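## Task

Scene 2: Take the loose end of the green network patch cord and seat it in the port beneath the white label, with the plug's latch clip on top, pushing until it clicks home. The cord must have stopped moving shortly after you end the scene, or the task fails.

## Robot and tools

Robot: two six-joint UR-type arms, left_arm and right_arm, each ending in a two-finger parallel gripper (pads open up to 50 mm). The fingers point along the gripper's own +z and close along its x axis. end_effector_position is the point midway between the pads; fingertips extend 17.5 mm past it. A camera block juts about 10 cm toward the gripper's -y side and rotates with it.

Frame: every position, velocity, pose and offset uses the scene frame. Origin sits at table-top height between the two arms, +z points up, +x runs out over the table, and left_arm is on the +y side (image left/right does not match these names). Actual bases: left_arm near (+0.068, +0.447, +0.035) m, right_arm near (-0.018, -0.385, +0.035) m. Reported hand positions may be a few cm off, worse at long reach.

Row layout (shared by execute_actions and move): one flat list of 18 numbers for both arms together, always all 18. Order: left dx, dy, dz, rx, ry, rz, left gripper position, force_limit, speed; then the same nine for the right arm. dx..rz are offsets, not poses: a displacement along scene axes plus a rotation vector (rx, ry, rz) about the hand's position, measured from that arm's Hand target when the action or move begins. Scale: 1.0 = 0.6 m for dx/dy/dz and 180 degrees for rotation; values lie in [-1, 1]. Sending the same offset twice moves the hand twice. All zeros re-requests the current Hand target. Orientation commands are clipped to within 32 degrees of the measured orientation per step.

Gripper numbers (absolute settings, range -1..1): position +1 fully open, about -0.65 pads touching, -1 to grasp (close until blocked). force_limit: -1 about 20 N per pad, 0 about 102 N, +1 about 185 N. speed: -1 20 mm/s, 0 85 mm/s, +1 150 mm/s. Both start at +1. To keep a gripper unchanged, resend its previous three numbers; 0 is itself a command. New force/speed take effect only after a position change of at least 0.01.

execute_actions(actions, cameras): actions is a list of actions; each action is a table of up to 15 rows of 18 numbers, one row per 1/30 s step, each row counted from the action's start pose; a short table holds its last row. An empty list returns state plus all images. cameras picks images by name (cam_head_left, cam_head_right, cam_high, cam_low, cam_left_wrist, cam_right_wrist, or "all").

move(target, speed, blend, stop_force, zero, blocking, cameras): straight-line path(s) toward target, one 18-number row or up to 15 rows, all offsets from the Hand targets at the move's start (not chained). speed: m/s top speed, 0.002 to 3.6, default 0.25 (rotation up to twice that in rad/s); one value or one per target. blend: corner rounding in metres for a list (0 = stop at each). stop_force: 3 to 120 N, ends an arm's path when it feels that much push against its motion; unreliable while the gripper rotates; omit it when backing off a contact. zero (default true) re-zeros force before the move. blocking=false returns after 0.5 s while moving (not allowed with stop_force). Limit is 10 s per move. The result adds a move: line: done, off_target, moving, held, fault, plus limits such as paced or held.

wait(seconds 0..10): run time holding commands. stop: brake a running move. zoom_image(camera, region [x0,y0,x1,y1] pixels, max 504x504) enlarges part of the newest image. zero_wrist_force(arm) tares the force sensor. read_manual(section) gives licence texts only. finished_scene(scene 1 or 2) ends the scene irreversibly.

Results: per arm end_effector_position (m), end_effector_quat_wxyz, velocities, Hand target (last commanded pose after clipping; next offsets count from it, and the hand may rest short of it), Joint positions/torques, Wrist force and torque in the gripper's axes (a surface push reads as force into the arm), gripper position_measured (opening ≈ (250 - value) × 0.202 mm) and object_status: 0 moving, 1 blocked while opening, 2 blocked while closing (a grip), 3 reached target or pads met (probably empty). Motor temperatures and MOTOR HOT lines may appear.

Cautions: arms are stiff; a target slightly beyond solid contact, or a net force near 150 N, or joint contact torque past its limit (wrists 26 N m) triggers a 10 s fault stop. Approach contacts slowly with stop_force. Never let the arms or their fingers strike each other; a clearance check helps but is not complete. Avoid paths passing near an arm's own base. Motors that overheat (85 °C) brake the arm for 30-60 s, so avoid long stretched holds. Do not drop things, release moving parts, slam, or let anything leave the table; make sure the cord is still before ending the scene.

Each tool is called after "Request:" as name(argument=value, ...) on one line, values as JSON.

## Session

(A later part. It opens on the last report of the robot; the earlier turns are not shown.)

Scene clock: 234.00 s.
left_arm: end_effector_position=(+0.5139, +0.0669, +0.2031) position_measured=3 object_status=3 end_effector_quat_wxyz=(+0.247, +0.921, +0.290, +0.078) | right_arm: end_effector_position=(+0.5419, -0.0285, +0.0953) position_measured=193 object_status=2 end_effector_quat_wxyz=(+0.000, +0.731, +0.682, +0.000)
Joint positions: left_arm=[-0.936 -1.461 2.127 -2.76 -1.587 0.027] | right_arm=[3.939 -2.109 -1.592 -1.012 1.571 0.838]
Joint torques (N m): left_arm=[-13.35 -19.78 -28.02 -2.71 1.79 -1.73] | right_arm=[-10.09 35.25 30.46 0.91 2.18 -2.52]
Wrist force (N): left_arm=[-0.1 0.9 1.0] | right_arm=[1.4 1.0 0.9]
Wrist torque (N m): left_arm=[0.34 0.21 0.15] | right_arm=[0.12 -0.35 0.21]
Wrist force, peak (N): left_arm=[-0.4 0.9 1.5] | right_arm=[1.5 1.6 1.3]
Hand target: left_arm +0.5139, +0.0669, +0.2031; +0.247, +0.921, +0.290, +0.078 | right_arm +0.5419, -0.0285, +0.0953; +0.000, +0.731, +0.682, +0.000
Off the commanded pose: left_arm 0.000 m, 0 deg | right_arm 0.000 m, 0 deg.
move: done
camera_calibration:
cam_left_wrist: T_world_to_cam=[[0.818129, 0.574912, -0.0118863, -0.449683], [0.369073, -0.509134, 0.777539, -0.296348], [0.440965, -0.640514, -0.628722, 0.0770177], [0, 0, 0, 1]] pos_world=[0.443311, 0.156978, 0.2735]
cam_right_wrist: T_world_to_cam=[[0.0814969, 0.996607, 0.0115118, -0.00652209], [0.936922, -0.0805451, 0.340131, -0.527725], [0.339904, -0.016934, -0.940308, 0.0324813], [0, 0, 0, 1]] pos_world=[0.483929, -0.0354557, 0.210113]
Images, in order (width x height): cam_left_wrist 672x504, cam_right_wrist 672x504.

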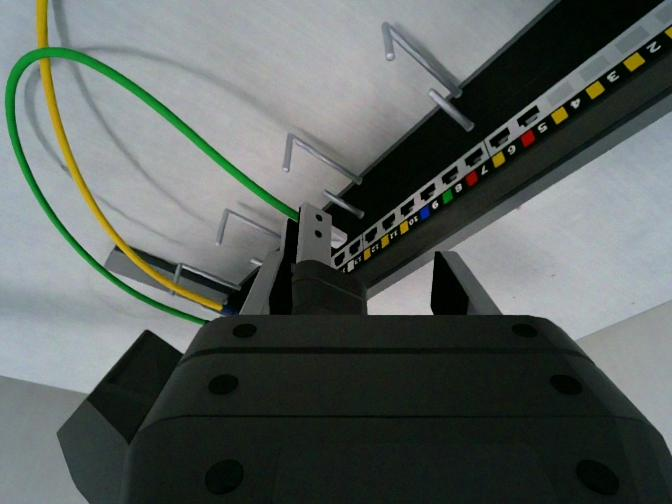

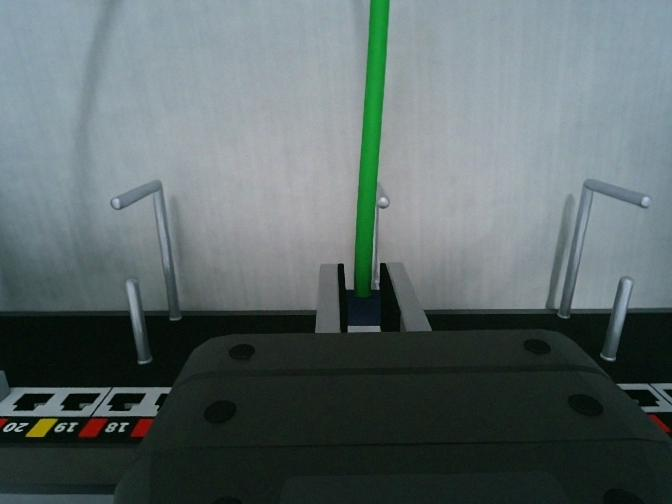

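Request:
move(target=[[0,0,0,0,0,0,1,1,1,0.0125,-0.0028,-0.004,0,0,0,-1,-0.5,-1]], speed=0.03, stop_force=6, cameras=["cam_left_wrist","cam_right_wrist"])

Request:
zoom_image(camera="cam_left_wrist", region=[320, 210, 380, 270])

Request:
zoom_image(camera="cam_right_wrist", region=[30, 330, 180, 410])

Request:
zoom_image(camera="cam_right_wrist", region=[532, 330, 672, 410])

Scene clock: 280.30 s.
left_arm: end_effector_position=(+0.5139, +0.0669, +0.2031) position_measured=3 object_status=3 end_effector_quat_wxyz=(+0.247, +0.921, +0.290, +0.078) | right_arm: end_effector_position=(+0.5494, -0.0302, +0.0929) position_measured=193 object_status=2 end_effector_quat_wxyz=(+0.000, +0.731, +0.682, +0.000)
Joint positions: left_arm=[-0.936 -1.461 2.127 -2.76 -1.587 0.027] | right_arm=[3.929 -2.123 -1.575 -1.014 1.571 0.828]
Joint torques (N m): left_arm=[-13.52 -21.6 -28.56 -2.64 1.78 -2.01] | right_arm=[-10.03 36.11 31.21 0.86 1.88 -2.59]
Wrist force (N): left_arm=[-0.2 0.8 1.3] | right_arm=[1.4 1.0 1.0]
Wrist torque (N m): left_arm=[0.33 0.22 0.16] | right_arm=[0.14 -0.34 0.21]
Wrist force, peak (N): left_arm=[-0.5 0.9 1.5] | right_arm=[1.4 1.3 1.3]
Hand target: left_arm +0.5139, +0.0669, +0.2031; +0.247, +0.921, +0.290, +0.078 | right_arm +0.5494, -0.0302, +0.0929; +0.000, +0.731, +0.682, +0.000
Off the commanded pose: left_arm 0.000 m, 0 deg | right_arm 0.000 m, 0 deg.
move: done
camera_calibration:
cam_left_wrist: T_world_to_cam=[[0.818129, 0.574912, -0.0118863, -0.449683], [0.369073, -0.509134, 0.777539, -0.296348], [0.440965, -0.640514, -0.628722, 0.0770177], [0, 0, 0, 1]] pos_world=[0.443311, 0.156978, 0.2735]
cam_right_wrist: T_world_to_cam=[[0.0814969, 0.996607, 0.0115118, -0.00551112], [0.936922, -0.0805451, 0.340131, -0.534065], [0.339904, -0.016934, -0.940308, 0.0276482], [0, 0, 0, 1]] pos_world=[0.491429, -0.0370557, 0.207713]
Images, in order (width x height): cam_left_wrist 672x504, cam_right_wrist 672x504.

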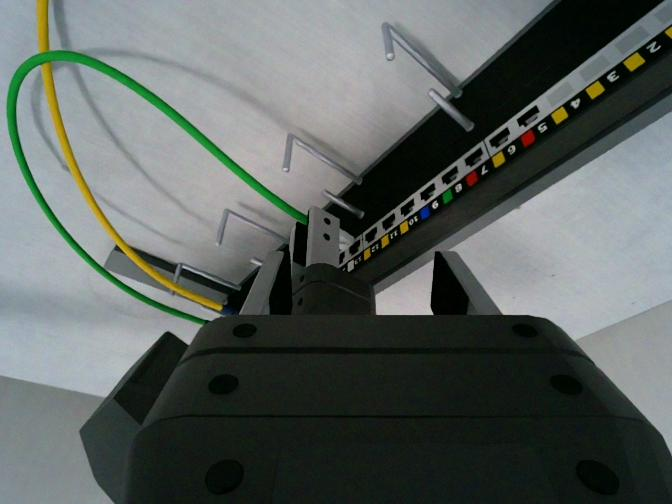

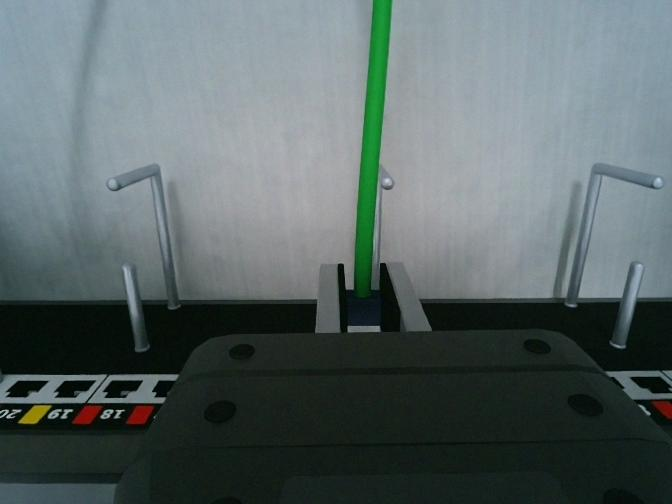

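Scaled by 8.400.

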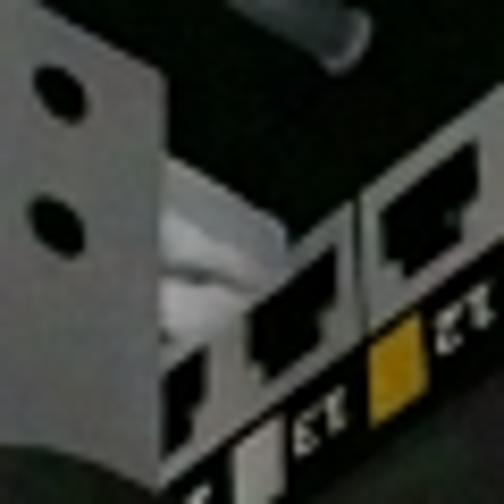

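Scaled by 3.360.

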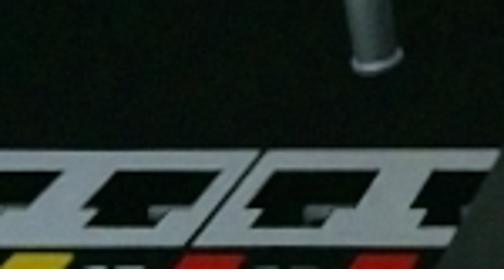

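Scaled by 3.600.

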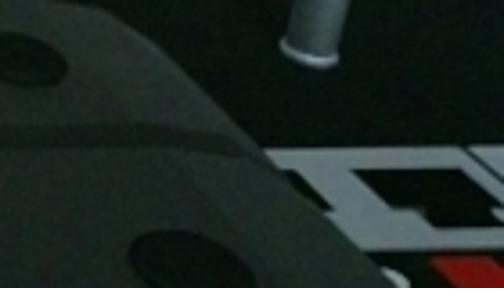

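Request:
zoom_image(camera="cam_left_wrist", region=[336, 226, 376, 262])

Scaled by 12.600.

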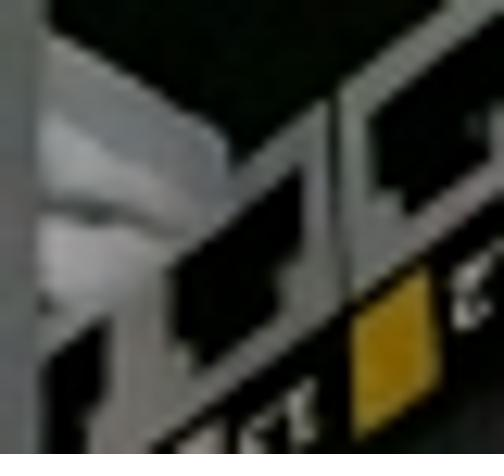

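Request:
move(target=[[0,0,0,0,0,0,1,1,1,0.0067,-0.0008,-0.0027,0,0,0,-1,-0.5,-1]], speed=0.02, stop_force=5, cameras=["cam_left_wrist","cam_right_wrist"])

Request:
zoom_image(camera="cam_left_wrist", region=[336, 226, 376, 262])

Scene clock: 307.73 s.
left_arm: end_effector_position=(+0.5139, +0.0669, +0.2031) position_measured=3 object_status=3 end_effector_quat_wxyz=(+0.247, +0.921, +0.290, +0.078) | right_arm: end_effector_position=(+0.5534, -0.0307, +0.0912) position_measured=193 object_status=2 end_effector_quat_wxyz=(+0.000, +0.731, +0.682, +0.000)
Joint positions: left_arm=[-0.936 -1.461 2.127 -2.76 -1.587 0.027] | right_arm=[3.924 -2.131 -1.566 -1.015 1.571 0.823]
Joint torques (N m): left_arm=[-13.7 -21.83 -27.45 -2.62 1.76 -1.89] | right_arm=[-11.71 36.63 31.17 0.91 1.97 -2.56]
Wrist force (N): left_arm=[-0.3 0.7 1.1] | right_arm=[1.4 1.1 0.9]
Wrist torque (N m): left_arm=[0.32 0.24 0.15] | right_arm=[0.17 -0.35 0.22]
Wrist force, peak (N): left_arm=[-0.6 0.8 1.4] | right_arm=[1.6 1.3 1.0]
Hand target: left_arm +0.5139, +0.0669, +0.2031; +0.247, +0.921, +0.290, +0.078 | right_arm +0.5534, -0.0307, +0.0912; +0.000, +0.731, +0.682, +0.000
Off the commanded pose: left_arm 0.000 m, 0 deg | right_arm 0.000 m, 0 deg.
move: done
camera_calibration:
cam_left_wrist: T_world_to_cam=[[0.818129, 0.574912, -0.0118863, -0.449683], [0.369073, -0.509134, 0.777539, -0.296348], [0.440965, -0.640514, -0.628722, 0.0770177], [0, 0, 0, 1]] pos_world=[0.443311, 0.156978, 0.2735]
cam_right_wrist: T_world_to_cam=[[0.0814969, 0.996607, 0.0115118, -0.00532853], [0.936922, -0.0805451, 0.340131, -0.537402], [0.339904, -0.016934, -0.940308, 0.0247416], [0, 0, 0, 1]] pos_world=[0.495529, -0.0375557, 0.206113]
Images, in order (width x height): cam_left_wrist 672x504, cam_right_wrist 672x504.

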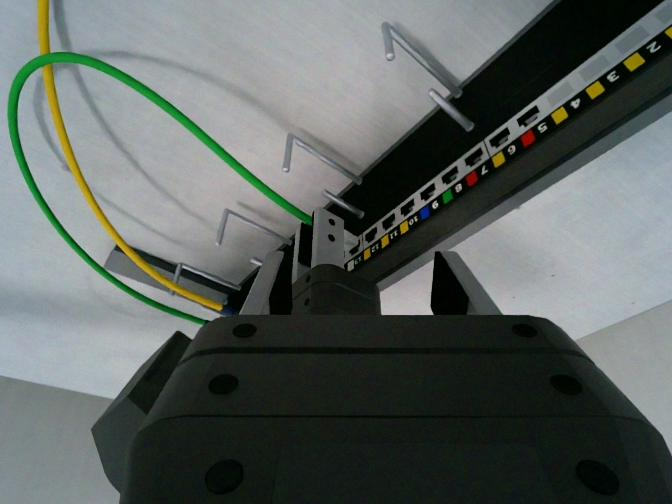

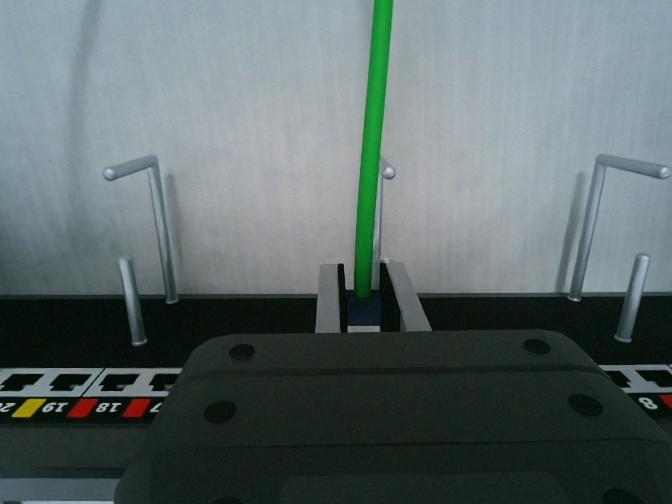

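Scaled by 12.600.

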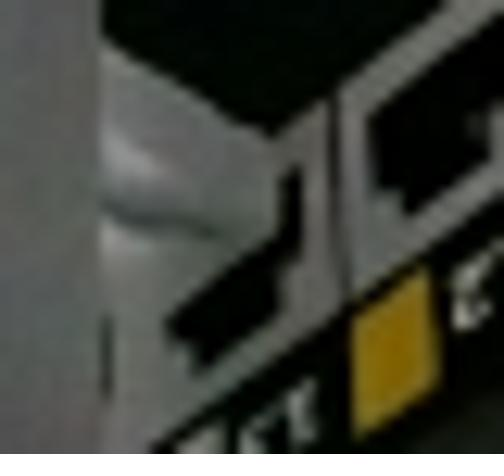

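Request:
move(target=[[0,0,0,0,0,0,1,1,1,0.01,-0.001,-0.0003,0,0,0,-1,-0.5,-1]], speed=0.006, stop_force=8, cameras=["cam_left_wrist"])

Request:
zoom_image(camera="cam_left_wrist", region=[336, 226, 376, 262])

Scene clock: 319.00 s.
left_arm: end_effector_position=(+0.5139, +0.0669, +0.2031) position_measured=3 object_status=3 end_effector_quat_wxyz=(+0.247, +0.921, +0.290, +0.078) | right_arm: end_effector_position=(+0.5537, -0.0307, +0.0912) position_measured=193 object_status=2 end_effector_quat_wxyz=(+0.000, +0.731, +0.682, +0.000)
Joint positions: left_arm=[-0.936 -1.461 2.127 -2.76 -1.587 0.027] | right_arm=[3.924 -2.132 -1.565 -1.015 1.571 0.823]
Joint torques (N m): left_arm=[-13.66 -21.21 -27.51 -2.65 1.72 -1.83] | right_arm=[10.48 49.93 21.27 5.86 -3.91 1.67]
Wrist force (N): left_arm=[-0.2 0.5 1.3] | right_arm=[0.1 -7.1 0.0]
Wrist torque (N m): left_arm=[0.29 0.22 0.16] | right_arm=[0.12 -0.34 0.22]
Wrist force, peak (N): left_arm=[-0.3 1.0 1.4] | right_arm=[0.4 -10.3 -0.6]
Hand target: left_arm +0.5139, +0.0669, +0.2031; +0.247, +0.921, +0.290, +0.078 | right_arm +0.5537, -0.0307, +0.0912; +0.000, +0.731, +0.682, +0.000 (not the last commanded pose)
Off the commanded pose: left_arm 0.000 m, 0 deg | right_arm 0.006 m, 0 deg.
move: contact (right_arm)
camera_calibration:
cam_left_wrist: T_world_to_cam=[[0.818129, 0.574912, -0.0118863, -0.449683], [0.369073, -0.509134, 0.777539, -0.296348], [0.440965, -0.640514, -0.628722, 0.0770177], [0, 0, 0, 1]] pos_world=[0.443311, 0.156978, 0.2735]
Images, in order (width x height): cam_left_wrist 672x504.

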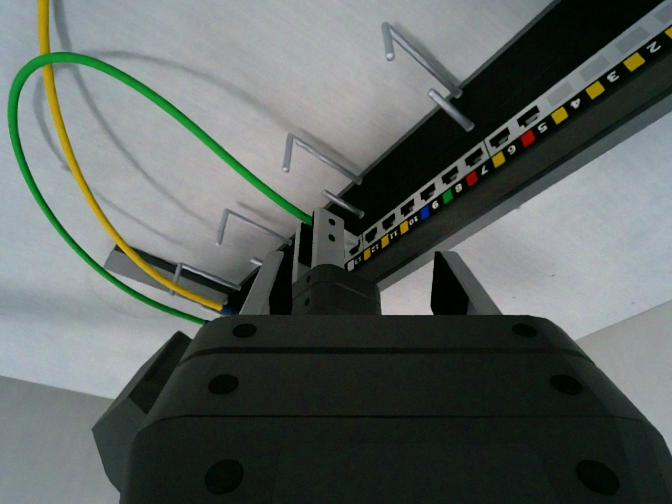

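Scaled by 12.600.

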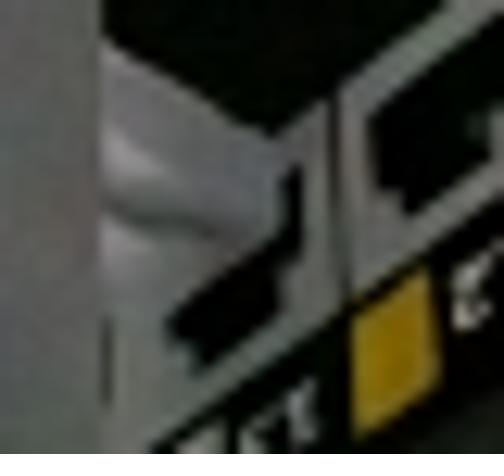

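Request:
move(target=[[0,0,0,0,0,0,1,1,1,-0.002,0,0,0,0,0,-1,-0.5,-1],[0,0,0,0,0,0,1,1,1,-0.002,0.0032,0.0034,0,0,0,-1,-0.5,-1]], speed=0.02, cameras=["cam_left_wrist"])

Request:
zoom_image(camera="cam_left_wrist", region=[336, 226, 376, 262])

Scene clock: 342.90 s.
left_arm: end_effector_position=(+0.5139, +0.0669, +0.2031) position_measured=3 object_status=3 end_effector_quat_wxyz=(+0.247, +0.921, +0.290, +0.078) | right_arm: end_effector_position=(+0.5525, -0.0289, +0.0931) position_measured=193 object_status=2 end_effector_quat_wxyz=(+0.000, +0.731, +0.682, +0.000)
Joint positions: left_arm=[-0.936 -1.461 2.127 -2.76 -1.587 0.027] | right_arm=[3.927 -2.129 -1.564 -1.019 1.571 0.826]
Joint torques (N m): left_arm=[-13.67 -21.26 -27.96 -2.61 1.85 -1.99] | right_arm=[12.88 49.66 30.76 1.18 -1.68 2.3]
Wrist force (N): left_arm=[-0.5 0.8 1.1] | right_arm=[1.2 1.0 1.0]
Wrist torque (N m): left_arm=[0.33 0.26 0.15] | right_arm=[0.14 -0.31 0.04]
Wrist force, peak (N): left_arm=[-0.3 1.0 1.5] | right_arm=[0.0 -7.1 0.0]
Hand target: left_arm +0.5139, +0.0669, +0.2031; +0.247, +0.921, +0.290, +0.078 | right_arm +0.5525, -0.0288, +0.0932; +0.000, +0.731, +0.682, +0.000
Off the commanded pose: left_arm 0.000 m, 0 deg | right_arm 0.000 m, 0 deg.
move: done
camera_calibration:
cam_left_wrist: T_world_to_cam=[[0.818129, 0.574912, -0.0118863, -0.449683], [0.369073, -0.509134, 0.777539, -0.296348], [0.440965, -0.640514, -0.628722, 0.0770177], [0, 0, 0, 1]] pos_world=[0.443311, 0.156978, 0.2735]
Images, in order (width x height): cam_left_wrist 672x504.

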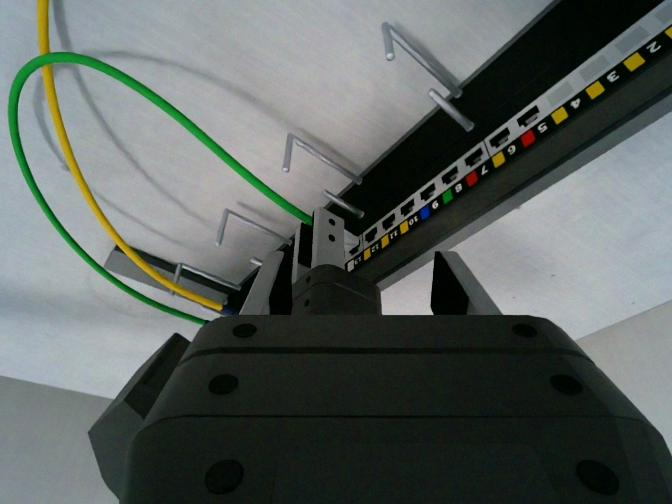

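Scaled by 12.600.

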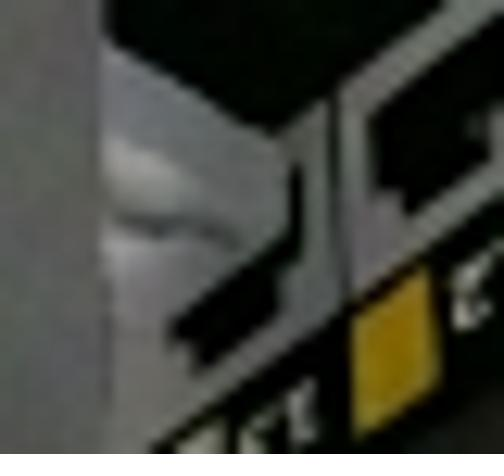

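Request:
move(target=[[0,0,0,0,0,0,1,1,1,0.01,-0.0012,0.0003,0,0,0,-1,-0.5,-1]], speed=0.006, stop_force=8, cameras=["cam_left_wrist"])

Request:
zoom_image(camera="cam_left_wrist", region=[336, 226, 376, 262])

Scene clock: 350.10 s.
left_arm: end_effector_position=(+0.5139, +0.0669, +0.2031) position_measured=3 object_status=3 end_effector_quat_wxyz=(+0.247, +0.921, +0.290, +0.078) | right_arm: end_effector_position=(+0.5541, -0.0289, +0.0933) position_measured=193 object_status=2 end_effector_quat_wxyz=(+0.000, +0.731, +0.682, +0.000)
Joint positions: left_arm=[-0.936 -1.461 2.127 -2.76 -1.587 0.027] | right_arm=[3.926 -2.132 -1.559 -1.021 1.571 0.824]
Joint torques (N m): left_arm=[-12.97 -21.84 -27.06 -2.53 1.82 -1.72] | right_arm=[9.38 49.47 18.87 5.84 -4.17 2.35]
Wrist force (N): left_arm=[-0.1 0.9 1.2] | right_arm=[0.8 -7.5 -0.2]
Wrist torque (N m): left_arm=[0.34 0.20 0.16] | right_arm=[0.15 -0.34 0.22]
Wrist force, peak (N): left_arm=[-0.4 0.9 1.5] | right_arm=[1.7 -11.9 -1.1]
Hand target: left_arm +0.5139, +0.0669, +0.2031; +0.247, +0.921, +0.290, +0.078 | right_arm +0.5541, -0.0289, +0.0933; +0.000, +0.731, +0.682, +0.000 (not the last commanded pose)
Off the commanded pose: left_arm 0.000 m, 0 deg | right_arm 0.004 m, 0 deg.
move: contact (right_arm)
camera_calibration:
cam_left_wrist: T_world_to_cam=[[0.818129, 0.574912, -0.0118863, -0.449683], [0.369073, -0.509134, 0.777539, -0.296348], [0.440965, -0.640514, -0.628722, 0.0770177], [0, 0, 0, 1]] pos_world=[0.443311, 0.156978, 0.2735]
Images, in order (width x height): cam_left_wrist 672x504.

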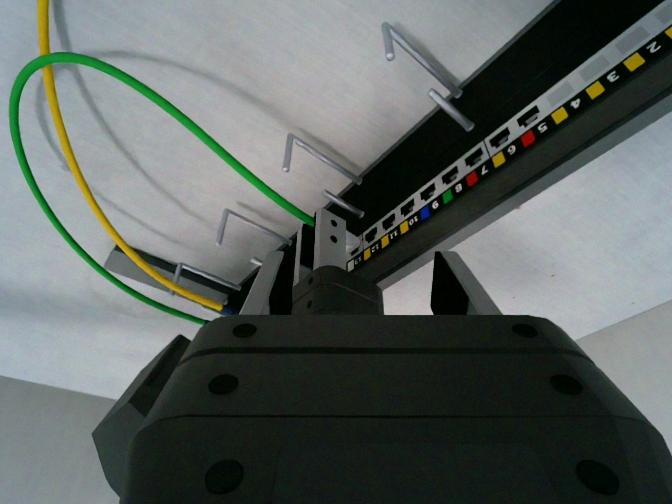

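Scaled by 12.600.

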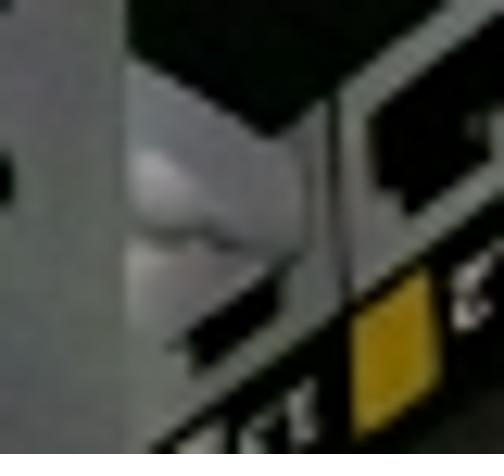

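Request:
move(target=[[0,0,0,0,0,0,1,1,1,-0.0008,-0.0006,0,0,0,0,-1,-0.5,-1],[0,0,0,0,0,0,1,1,1,0.01,-0.0014,0,0,0,0,-1,-0.5,-1]], speed=0.006, stop_force=10, zero=false, cameras=["cam_left_wrist"])

Request:
zoom_image(camera="cam_left_wrist", region=[336, 226, 376, 262])

Scene clock: 365.43 s.
left_arm: end_effector_position=(+0.5139, +0.0669, +0.2031) position_measured=3 object_status=3 end_effector_quat_wxyz=(+0.247, +0.921, +0.290, +0.078) | right_arm: end_effector_position=(+0.5601, -0.0298, +0.0933) position_measured=193 object_status=2 end_effector_quat_wxyz=(+0.000, +0.731, +0.682, +0.000)
Joint positions: left_arm=[-0.936 -1.461 2.127 -2.76 -1.587 0.027] | right_arm=[3.918 -2.141 -1.543 -1.028 1.571 0.817]
Joint torques (N m): left_arm=[-11.57 -22.62 -27.48 -2.66 1.68 -1.73] | right_arm=[-13.76 34.68 31.59 1.43 -1.34 -2.79]
Wrist force (N): left_arm=[-0.3 0.6 1.2] | right_arm=[3.6 -6.1 -2.5]
Wrist torque (N m): left_arm=[0.29 0.24 0.15] | right_arm=[0.06 -0.22 0.15]
Wrist force, peak (N): left_arm=[-0.3 0.9 1.5] | right_arm=[3.2 -7.0 -2.5]
Hand target: left_arm +0.5139, +0.0669, +0.2031; +0.247, +0.921, +0.290, +0.078 | right_arm +0.5601, -0.0298, +0.0933; +0.000, +0.731, +0.682, +0.000
Off the commanded pose: left_arm 0.000 m, 0 deg | right_arm 0.000 m, 0 deg.
move: done
camera_calibration:
cam_left_wrist: T_world_to_cam=[[0.818129, 0.574912, -0.0118863, -0.449683], [0.369073, -0.509134, 0.777539, -0.296348], [0.440965, -0.640514, -0.628722, 0.0770177], [0, 0, 0, 1]] pos_world=[0.443311, 0.156978, 0.2735]
Images, in order (width x height): cam_left_wrist 672x504.

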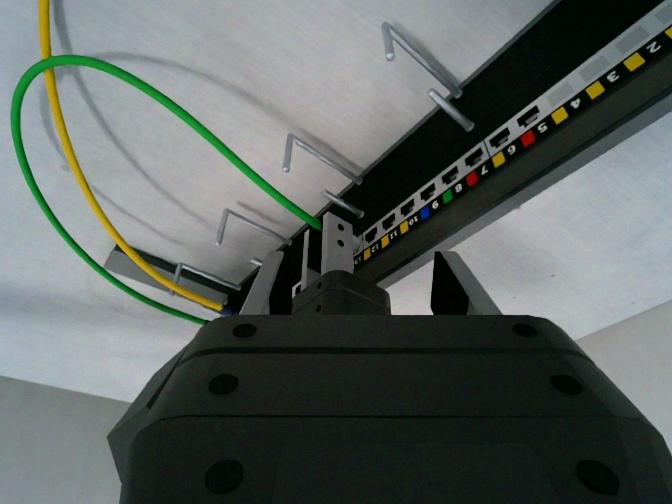

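Scaled by 12.600.

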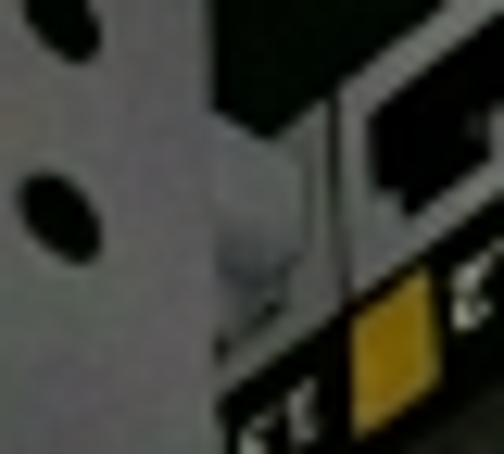

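Request:
move(target=[[0,0,0,0,0,0,1,1,1,0.01,-0.0007,0,0,0,0,-1,-0.5,-1]], speed=0.006, stop_force=14, cameras=["cam_left_wrist","cam_right_wrist"])

Request:
zoom_image(camera="cam_right_wrist", region=[310, 255, 410, 335])

Scene clock: 374.13 s.
left_arm: end_effector_position=(+0.5139, +0.0669, +0.2031) position_measured=3 object_status=3 end_effector_quat_wxyz=(+0.247, +0.921, +0.290, +0.078) | right_arm: end_effector_position=(+0.5619, -0.0299, +0.0933) position_measured=193 object_status=2 end_effector_quat_wxyz=(+0.000, +0.731, +0.682, +0.000)
Joint positions: left_arm=[-0.936 -1.461 2.127 -2.76 -1.587 0.027] | right_arm=[3.916 -2.144 -1.538 -1.03 1.571 0.815]
Joint torques (N m): left_arm=[-11.84 -22.5 -27.3 -2.7 1.59 -1.63] | right_arm=[7.05 47.74 20.68 6.46 -4.68 2.02]
Wrist force (N): left_arm=[-0.2 0.6 1.2] | right_arm=[2.5 -16.2 -4.3]
Wrist torque (N m): left_arm=[0.29 0.21 0.16] | right_arm=[0.07 -0.26 0.20]
Wrist force, peak (N): left_arm=[-0.4 1.0 1.5] | right_arm=[2.1 -22.7 -6.1]
Hand target: left_arm +0.5139, +0.0669, +0.2031; +0.247, +0.921, +0.290, +0.078 | right_arm +0.5619, -0.0299, +0.0933; +0.000, +0.731, +0.682, +0.000 (not the last commanded pose)
Off the commanded pose: left_arm 0.000 m, 0 deg | right_arm 0.004 m, 0 deg.
move: contact (right_arm)
camera_calibration:
cam_left_wrist: T_world_to_cam=[[0.818129, 0.574912, -0.0118863, -0.449683], [0.369073, -0.509134, 0.777539, -0.296348], [0.440965, -0.640514, -0.628722, 0.0770177], [0, 0, 0, 1]] pos_world=[0.443311, 0.156978, 0.2735]
cam_right_wrist: T_world_to_cam=[[0.0813106, 0.996623, 0.0114275, -0.00663179], [0.937015, -0.080345, 0.339924, -0.54602], [0.339694, -0.0169317, -0.940383, 0.0239594], [0, 0, 0, 1]] pos_world=[0.504029, -0.0368549, 0.208212]
Images, in order (width x height): cam_left_wrist 672x504, cam_right_wrist 672x504.

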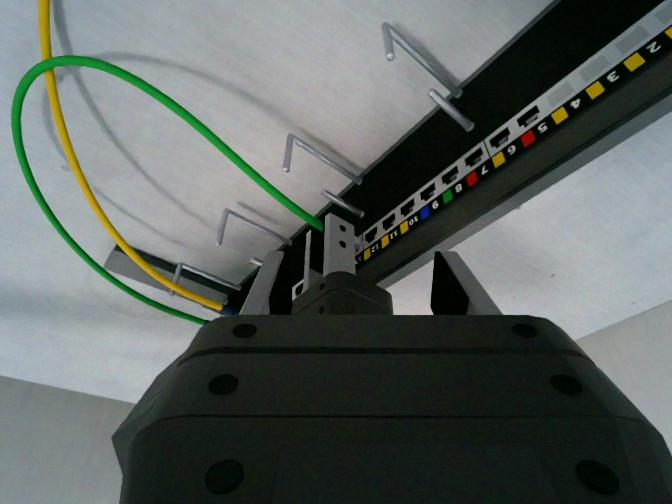

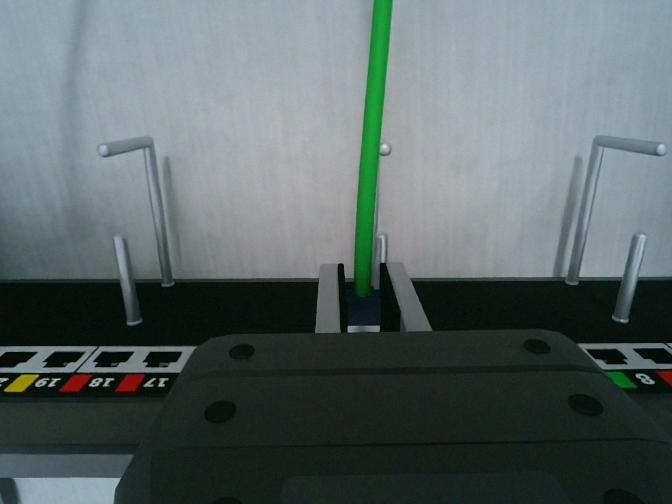

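Scaled by 5.040.

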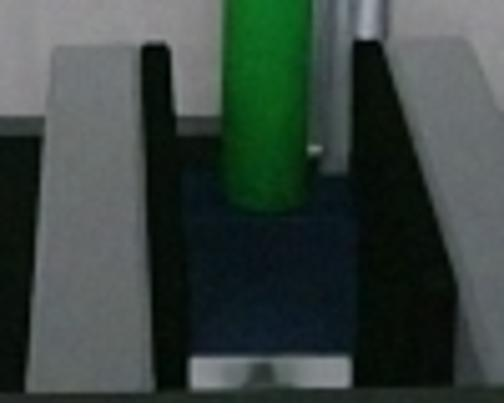

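Request:
move(target=[[0.0,0.0083,0.01,0,0,0,-0.65,-1,1,0,0,0,0,0,0,-1,-0.5,-1],[0.168,0.0083,-0.022,0,0,0,-0.65,-1,1,0,0,0,0,0,0,-1,-0.5,-1],[0.168,0.0083,-0.083,0,0,0,-0.65,-1,1,0,0,0,0,0,0,-1,-0.5,-1]], speed=0.08, blend=0.01, stop_force=10, cameras=["cam_left_wrist","cam_high"])

Request:
zoom_image(camera="cam_left_wrist", region=[170, 150, 420, 340])

Scene clock: 391.17 s.
left_arm: end_effector_position=(+0.6147, +0.0719, +0.1533) position_measured=249 object_status=3 end_effector_quat_wxyz=(+0.247, +0.921, +0.290, +0.078) | right_arm: end_effector_position=(+0.5619, -0.0299, +0.0933) position_measured=193 object_status=2 end_effector_quat_wxyz=(+0.000, +0.731, +0.682, +0.000)
Joint positions: left_arm=[-0.773 -1.207 1.952 -2.832 -1.668 0.169] | right_arm=[3.916 -2.144 -1.538 -1.03 1.571 0.815]
Joint torques (N m): left_arm=[12.35 -31.61 -12.79 -5.89 -2.08 1.29] | right_arm=[5.19 46.09 20.6 3.95 -6 1.72]
Wrist force (N): left_arm=[-0.2 1.1 1.0] | right_arm=[2.2 -16.4 -4.4]
Wrist torque (N m): left_arm=[0.42 0.24 -0.01] | right_arm=[0.05 -0.21 0.20]
Wrist force, peak (N): left_arm=[0.1 2.0 0.9] | right_arm=[2.5 -16.6 -4.5]
Hand target: left_arm +0.6147, +0.0719, +0.1533; +0.247, +0.921, +0.290, +0.078 | right_arm +0.5619, -0.0299, +0.0933; +0.000, +0.731, +0.682, +0.000
Off the commanded pose: left_arm 0.000 m, 0 deg | right_arm 0.000 m, 0 deg.
move: done; blend cut to 0.0039 m at target 1
camera_calibration:
cam_left_wrist: T_world_to_cam=[[0.818129, 0.574912, -0.0118863, -0.53556], [0.369073, -0.509134, 0.777539, -0.292335], [0.440965, -0.640514, -0.628722, 0.00439659], [0, 0, 0, 1]] pos_world=[0.544111, 0.161878, 0.2237]
Images, in order (width x height): cam_high 672x504, cam_left_wrist 672x504.

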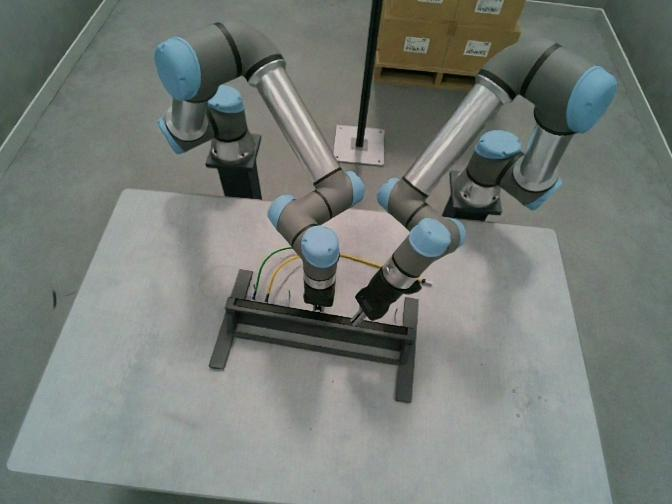

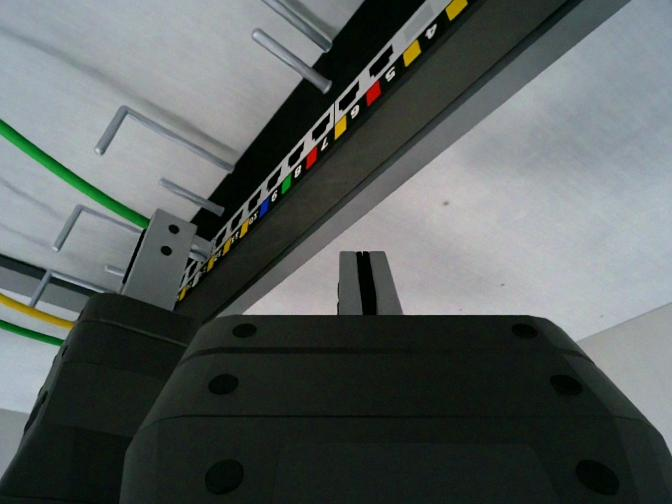

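Scaled by 2.016.

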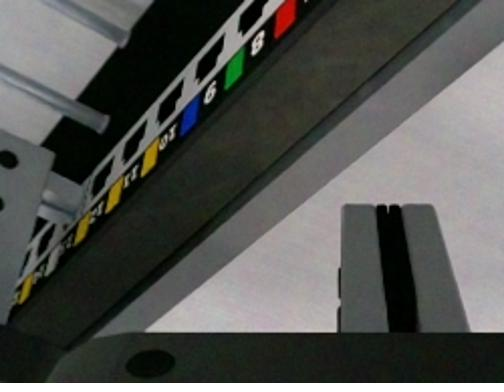

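Request:
move(target=[[0.012,0,-0.02,0,0,0,-0.65,-1,1,0,0,0,0,0,0,-1,-0.5,-1],[0.012,0,-0.1,0,0,0,-0.65,-1,1,0,0,0,0,0,0,-1,-0.5,-1]], speed=[0.03,0.008], blend=0.003, stop_force=30, cameras=["cam_left_wrist"])

Request:
zoom_image(camera="cam_left_wrist", region=[170, 150, 420, 340])

Scene clock: 407.70 s.
left_arm: end_effector_position=(+0.6220, +0.0718, +0.1209) position_measured=249 object_status=3 end_effector_quat_wxyz=(+0.247, +0.921, +0.290, +0.078) | right_arm: end_effector_position=(+0.5619, -0.0299, +0.0933) position_measured=193 object_status=2 end_effector_quat_wxyz=(+0.000, +0.731, +0.682, +0.000)
Joint positions: left_arm=[-0.764 -1.137 1.958 -2.907 -1.673 0.177] | right_arm=[3.916 -2.144 -1.538 -1.03 1.571 0.815]
Joint torques (N m): left_arm=[10.98 -30.19 -13.3 3.4 0.87 1.09] | right_arm=[2.48 48.11 21.86 3.2 -3.26 1.67]
Wrist force (N): left_arm=[0.7 20.1 -17.8] | right_arm=[3.2 -16.2 -4.8]
Wrist torque (N m): left_arm=[1.08 0.20 -0.02] | right_arm=[0.06 -0.22 0.17]
Wrist force, peak (N): left_arm=[-1.6 14.8 -36.0] | right_arm=[2.5 -16.6 -4.6]
Hand target: left_arm +0.6220, +0.0718, +0.1209; +0.247, +0.921, +0.290, +0.078 (not the last commanded pose) | right_arm +0.5619, -0.0299, +0.0933; +0.000, +0.731, +0.682, +0.000
Off the commanded pose: left_arm 0.028 m, 0 deg | right_arm 0.000 m, 0 deg.
move: contact (left_arm); path passed 1 of 2 targets
camera_calibration:
cam_left_wrist: T_world_to_cam=[[0.818132, 0.574908, -0.0118646, -0.541924], [0.368747, -0.508695, 0.777982, -0.269734], [0.441232, -0.640867, -0.628175, -0.0194521], [0, 0, 0, 1]] pos_world=[0.551411, 0.161878, 0.191199]
Images, in order (width x height): cam_left_wrist 672x504.

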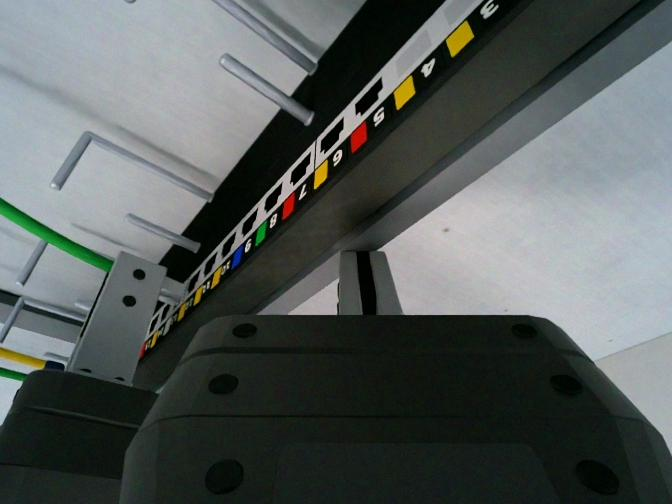

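Scaled by 2.016.

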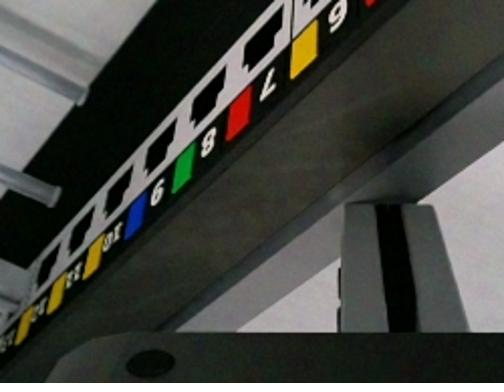

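Request:
move(target=[[0,0,0,0,0,0,-0.65,-1,1,0.013,-0.0009,0,0,0,0,-1,-0.5,-1]], speed=0.006, stop_force=25, cameras=["cam_right_wrist","cam_left_wrist"])

Request:
zoom_image(camera="cam_right_wrist", region=[310, 255, 410, 335])

Request:
zoom_image(camera="cam_left_wrist", region=[90, 230, 210, 330])

Scene clock: 417.50 s.
left_arm: end_effector_position=(+0.6220, +0.0718, +0.1209) position_measured=249 object_status=3 end_effector_quat_wxyz=(+0.247, +0.921, +0.290, +0.078) | right_arm: end_effector_position=(+0.5636, -0.0300, +0.0933) position_measured=193 object_status=2 end_effector_quat_wxyz=(+0.000, +0.731, +0.682, +0.000)
Joint positions: left_arm=[-0.764 -1.137 1.958 -2.907 -1.673 0.177] | right_arm=[3.915 -2.147 -1.532 -1.032 1.572 0.813]
Joint torques (N m): left_arm=[5.95 -29.04 -12.14 0.87 -0.28 0.87] | right_arm=[-0.83 44.44 23.19 9.37 -7.36 1.97]
Wrist force (N): left_arm=[0.2 18.8 -17.2] | right_arm=[1.2 -38.3 -10.5]
Wrist torque (N m): left_arm=[1.06 0.22 -0.02] | right_arm=[0.06 -0.23 0.23]
Wrist force, peak (N): left_arm=[0.5 20.3 -18.0] | right_arm=[0.8 -45.8 -12.6]
Hand target: left_arm +0.6220, +0.0718, +0.1209; +0.247, +0.921, +0.290, +0.078 | right_arm +0.5636, -0.0300, +0.0933; +0.000, +0.731, +0.682, +0.000 (not the last commanded pose)
Off the commanded pose: left_arm 0.000 m, 0 deg | right_arm 0.006 m, 0 deg.
move: contact (right_arm)
camera_calibration:
cam_left_wrist: T_world_to_cam=[[0.818107, 0.574945, -0.0118283, -0.541923], [0.368769, -0.508728, 0.777949, -0.269734], [0.44126, -0.640808, -0.628216, -0.0194691], [0, 0, 0, 1]] pos_world=[0.551411, 0.161878, 0.191199]
cam_right_wrist: T_world_to_cam=[[0.0811834, 0.996633, 0.0114699, -0.00671476], [0.937101, -0.0802437, 0.339709, -0.547608], [0.339486, -0.0168303, -0.940461, 0.0235061], [0, 0, 0, 1]] pos_world=[0.505729, -0.0368543, 0.208211]
Images, in order (width x height): cam_left_wrist 672x504, cam_right_wrist 672x504.

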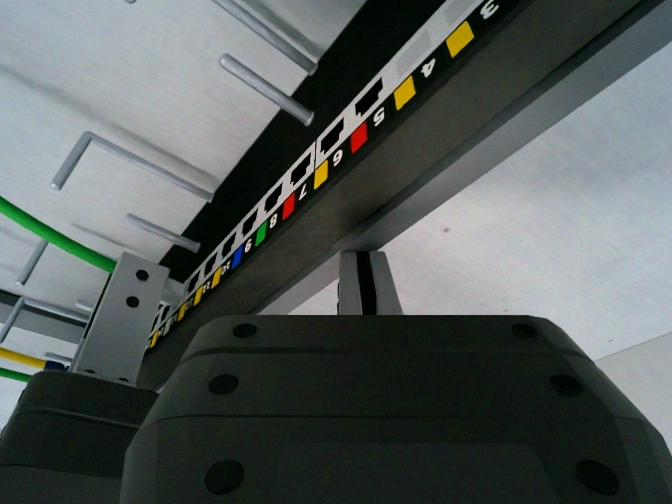

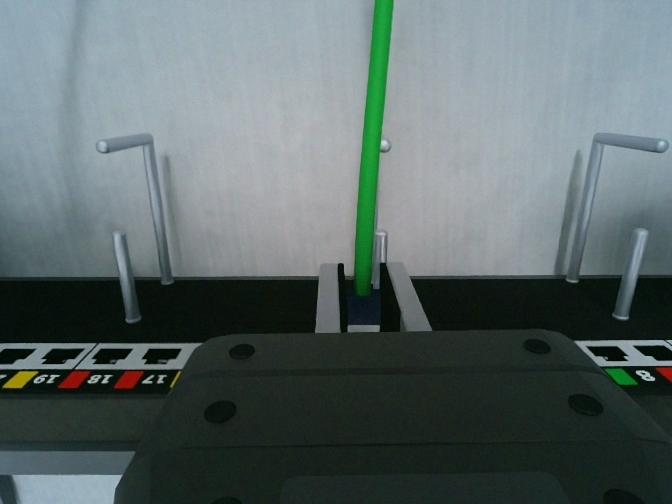

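Scaled by 5.040.

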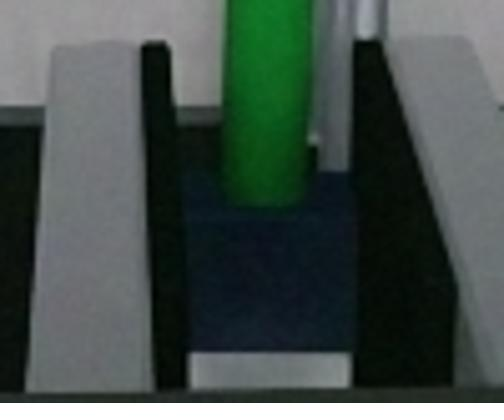

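Scaled by 4.200.

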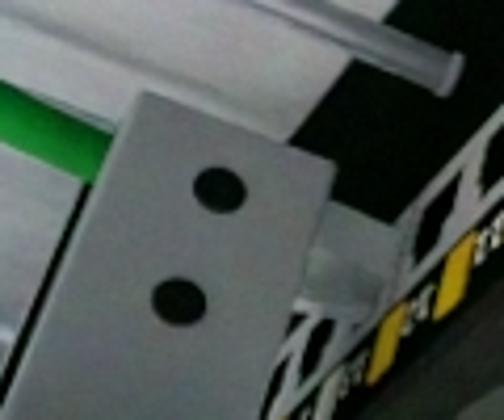

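Request:
move(target=[[0,0,0,0,0,0,-0.65,-1,1,0.013,-0.0009,0,0,0,0,-1,-0.5,-1]], speed=0.005, stop_force=15, cameras=["cam_right_wrist","cam_left_wrist"])

Request:
zoom_image(camera="cam_right_wrist", region=[310, 255, 410, 335])

Request:
zoom_image(camera="cam_left_wrist", region=[90, 230, 210, 330])

Scene clock: 426.37 s.
left_arm: end_effector_position=(+0.6220, +0.0718, +0.1209) position_measured=249 object_status=3 end_effector_quat_wxyz=(+0.247, +0.921, +0.290, +0.078) | right_arm: end_effector_position=(+0.5640, -0.0299, +0.0933) position_measured=193 object_status=2 end_effector_quat_wxyz=(+0.000, +0.731, +0.682, +0.000)
Joint positions: left_arm=[-0.764 -1.137 1.958 -2.907 -1.673 0.177] | right_arm=[3.914 -2.148 -1.531 -1.033 1.572 0.813]
Joint torques (N m): left_arm=[2.09 -28.19 -8.11 0.8 -1.52 0.25] | right_arm=[-4.09 43.53 27.83 11.72 -7.52 2.08]
Wrist force (N): left_arm=[0.7 18.7 -16.6] | right_arm=[-1.2 -52.2 -13.6]
Wrist torque (N m): left_arm=[1.04 0.21 -0.02] | right_arm=[0.04 -0.30 0.24]
Wrist force, peak (N): left_arm=[0.5 18.7 -17.8] | right_arm=[-0.9 -58.5 -15.0]
Hand target: left_arm +0.6220, +0.0718, +0.1209; +0.247, +0.921, +0.290, +0.078 | right_arm +0.5640, -0.0299, +0.0933; +0.000, +0.731, +0.682, +0.000 (not the last commanded pose)
Off the commanded pose: left_arm 0.000 m, 0 deg | right_arm 0.007 m, 0 deg.
move: contact (right_arm)
camera_calibration:
cam_left_wrist: T_world_to_cam=[[0.818132, 0.574908, -0.0118646, -0.541924], [0.368747, -0.508695, 0.777982, -0.269734], [0.441232, -0.640867, -0.628175, -0.0194521], [0, 0, 0, 1]] pos_world=[0.551411, 0.161878, 0.191199]
cam_right_wrist: T_world_to_cam=[[0.0812125, 0.996632, 0.0113657, -0.00674821], [0.937131, -0.0802371, 0.339629, -0.548074], [0.339397, -0.0169309, -0.940491, 0.023384], [0, 0, 0, 1]] pos_world=[0.506229, -0.0368545, 0.208211]
Images, in order (width x height): cam_left_wrist 672x504, cam_right_wrist 672x504.

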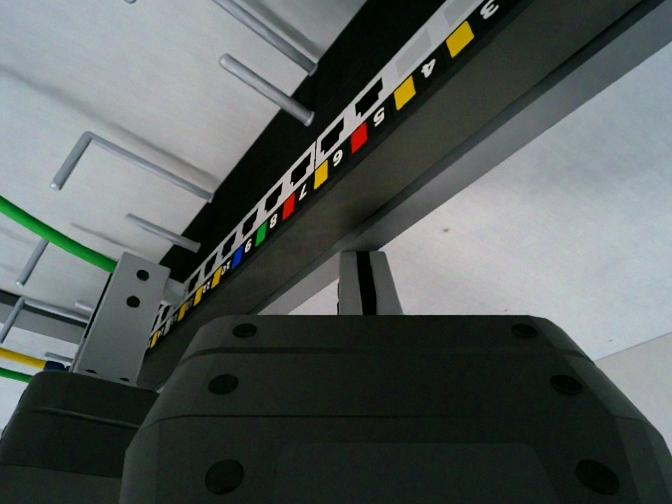

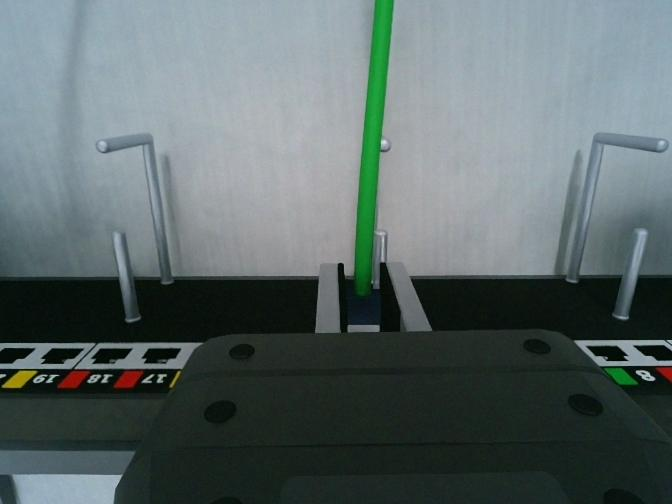

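Scaled by 5.040.

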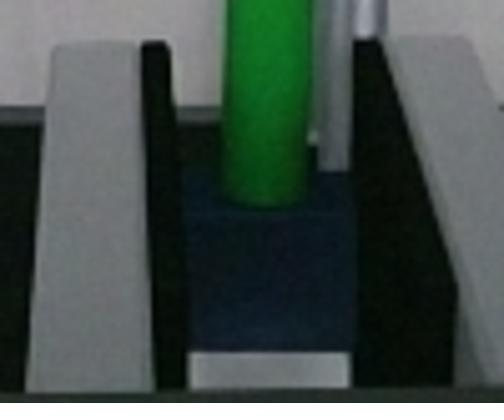

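Scaled by 4.200.

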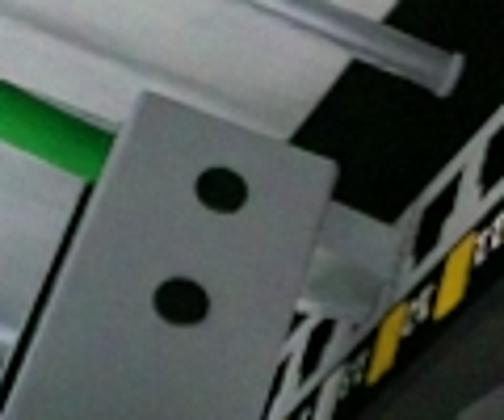

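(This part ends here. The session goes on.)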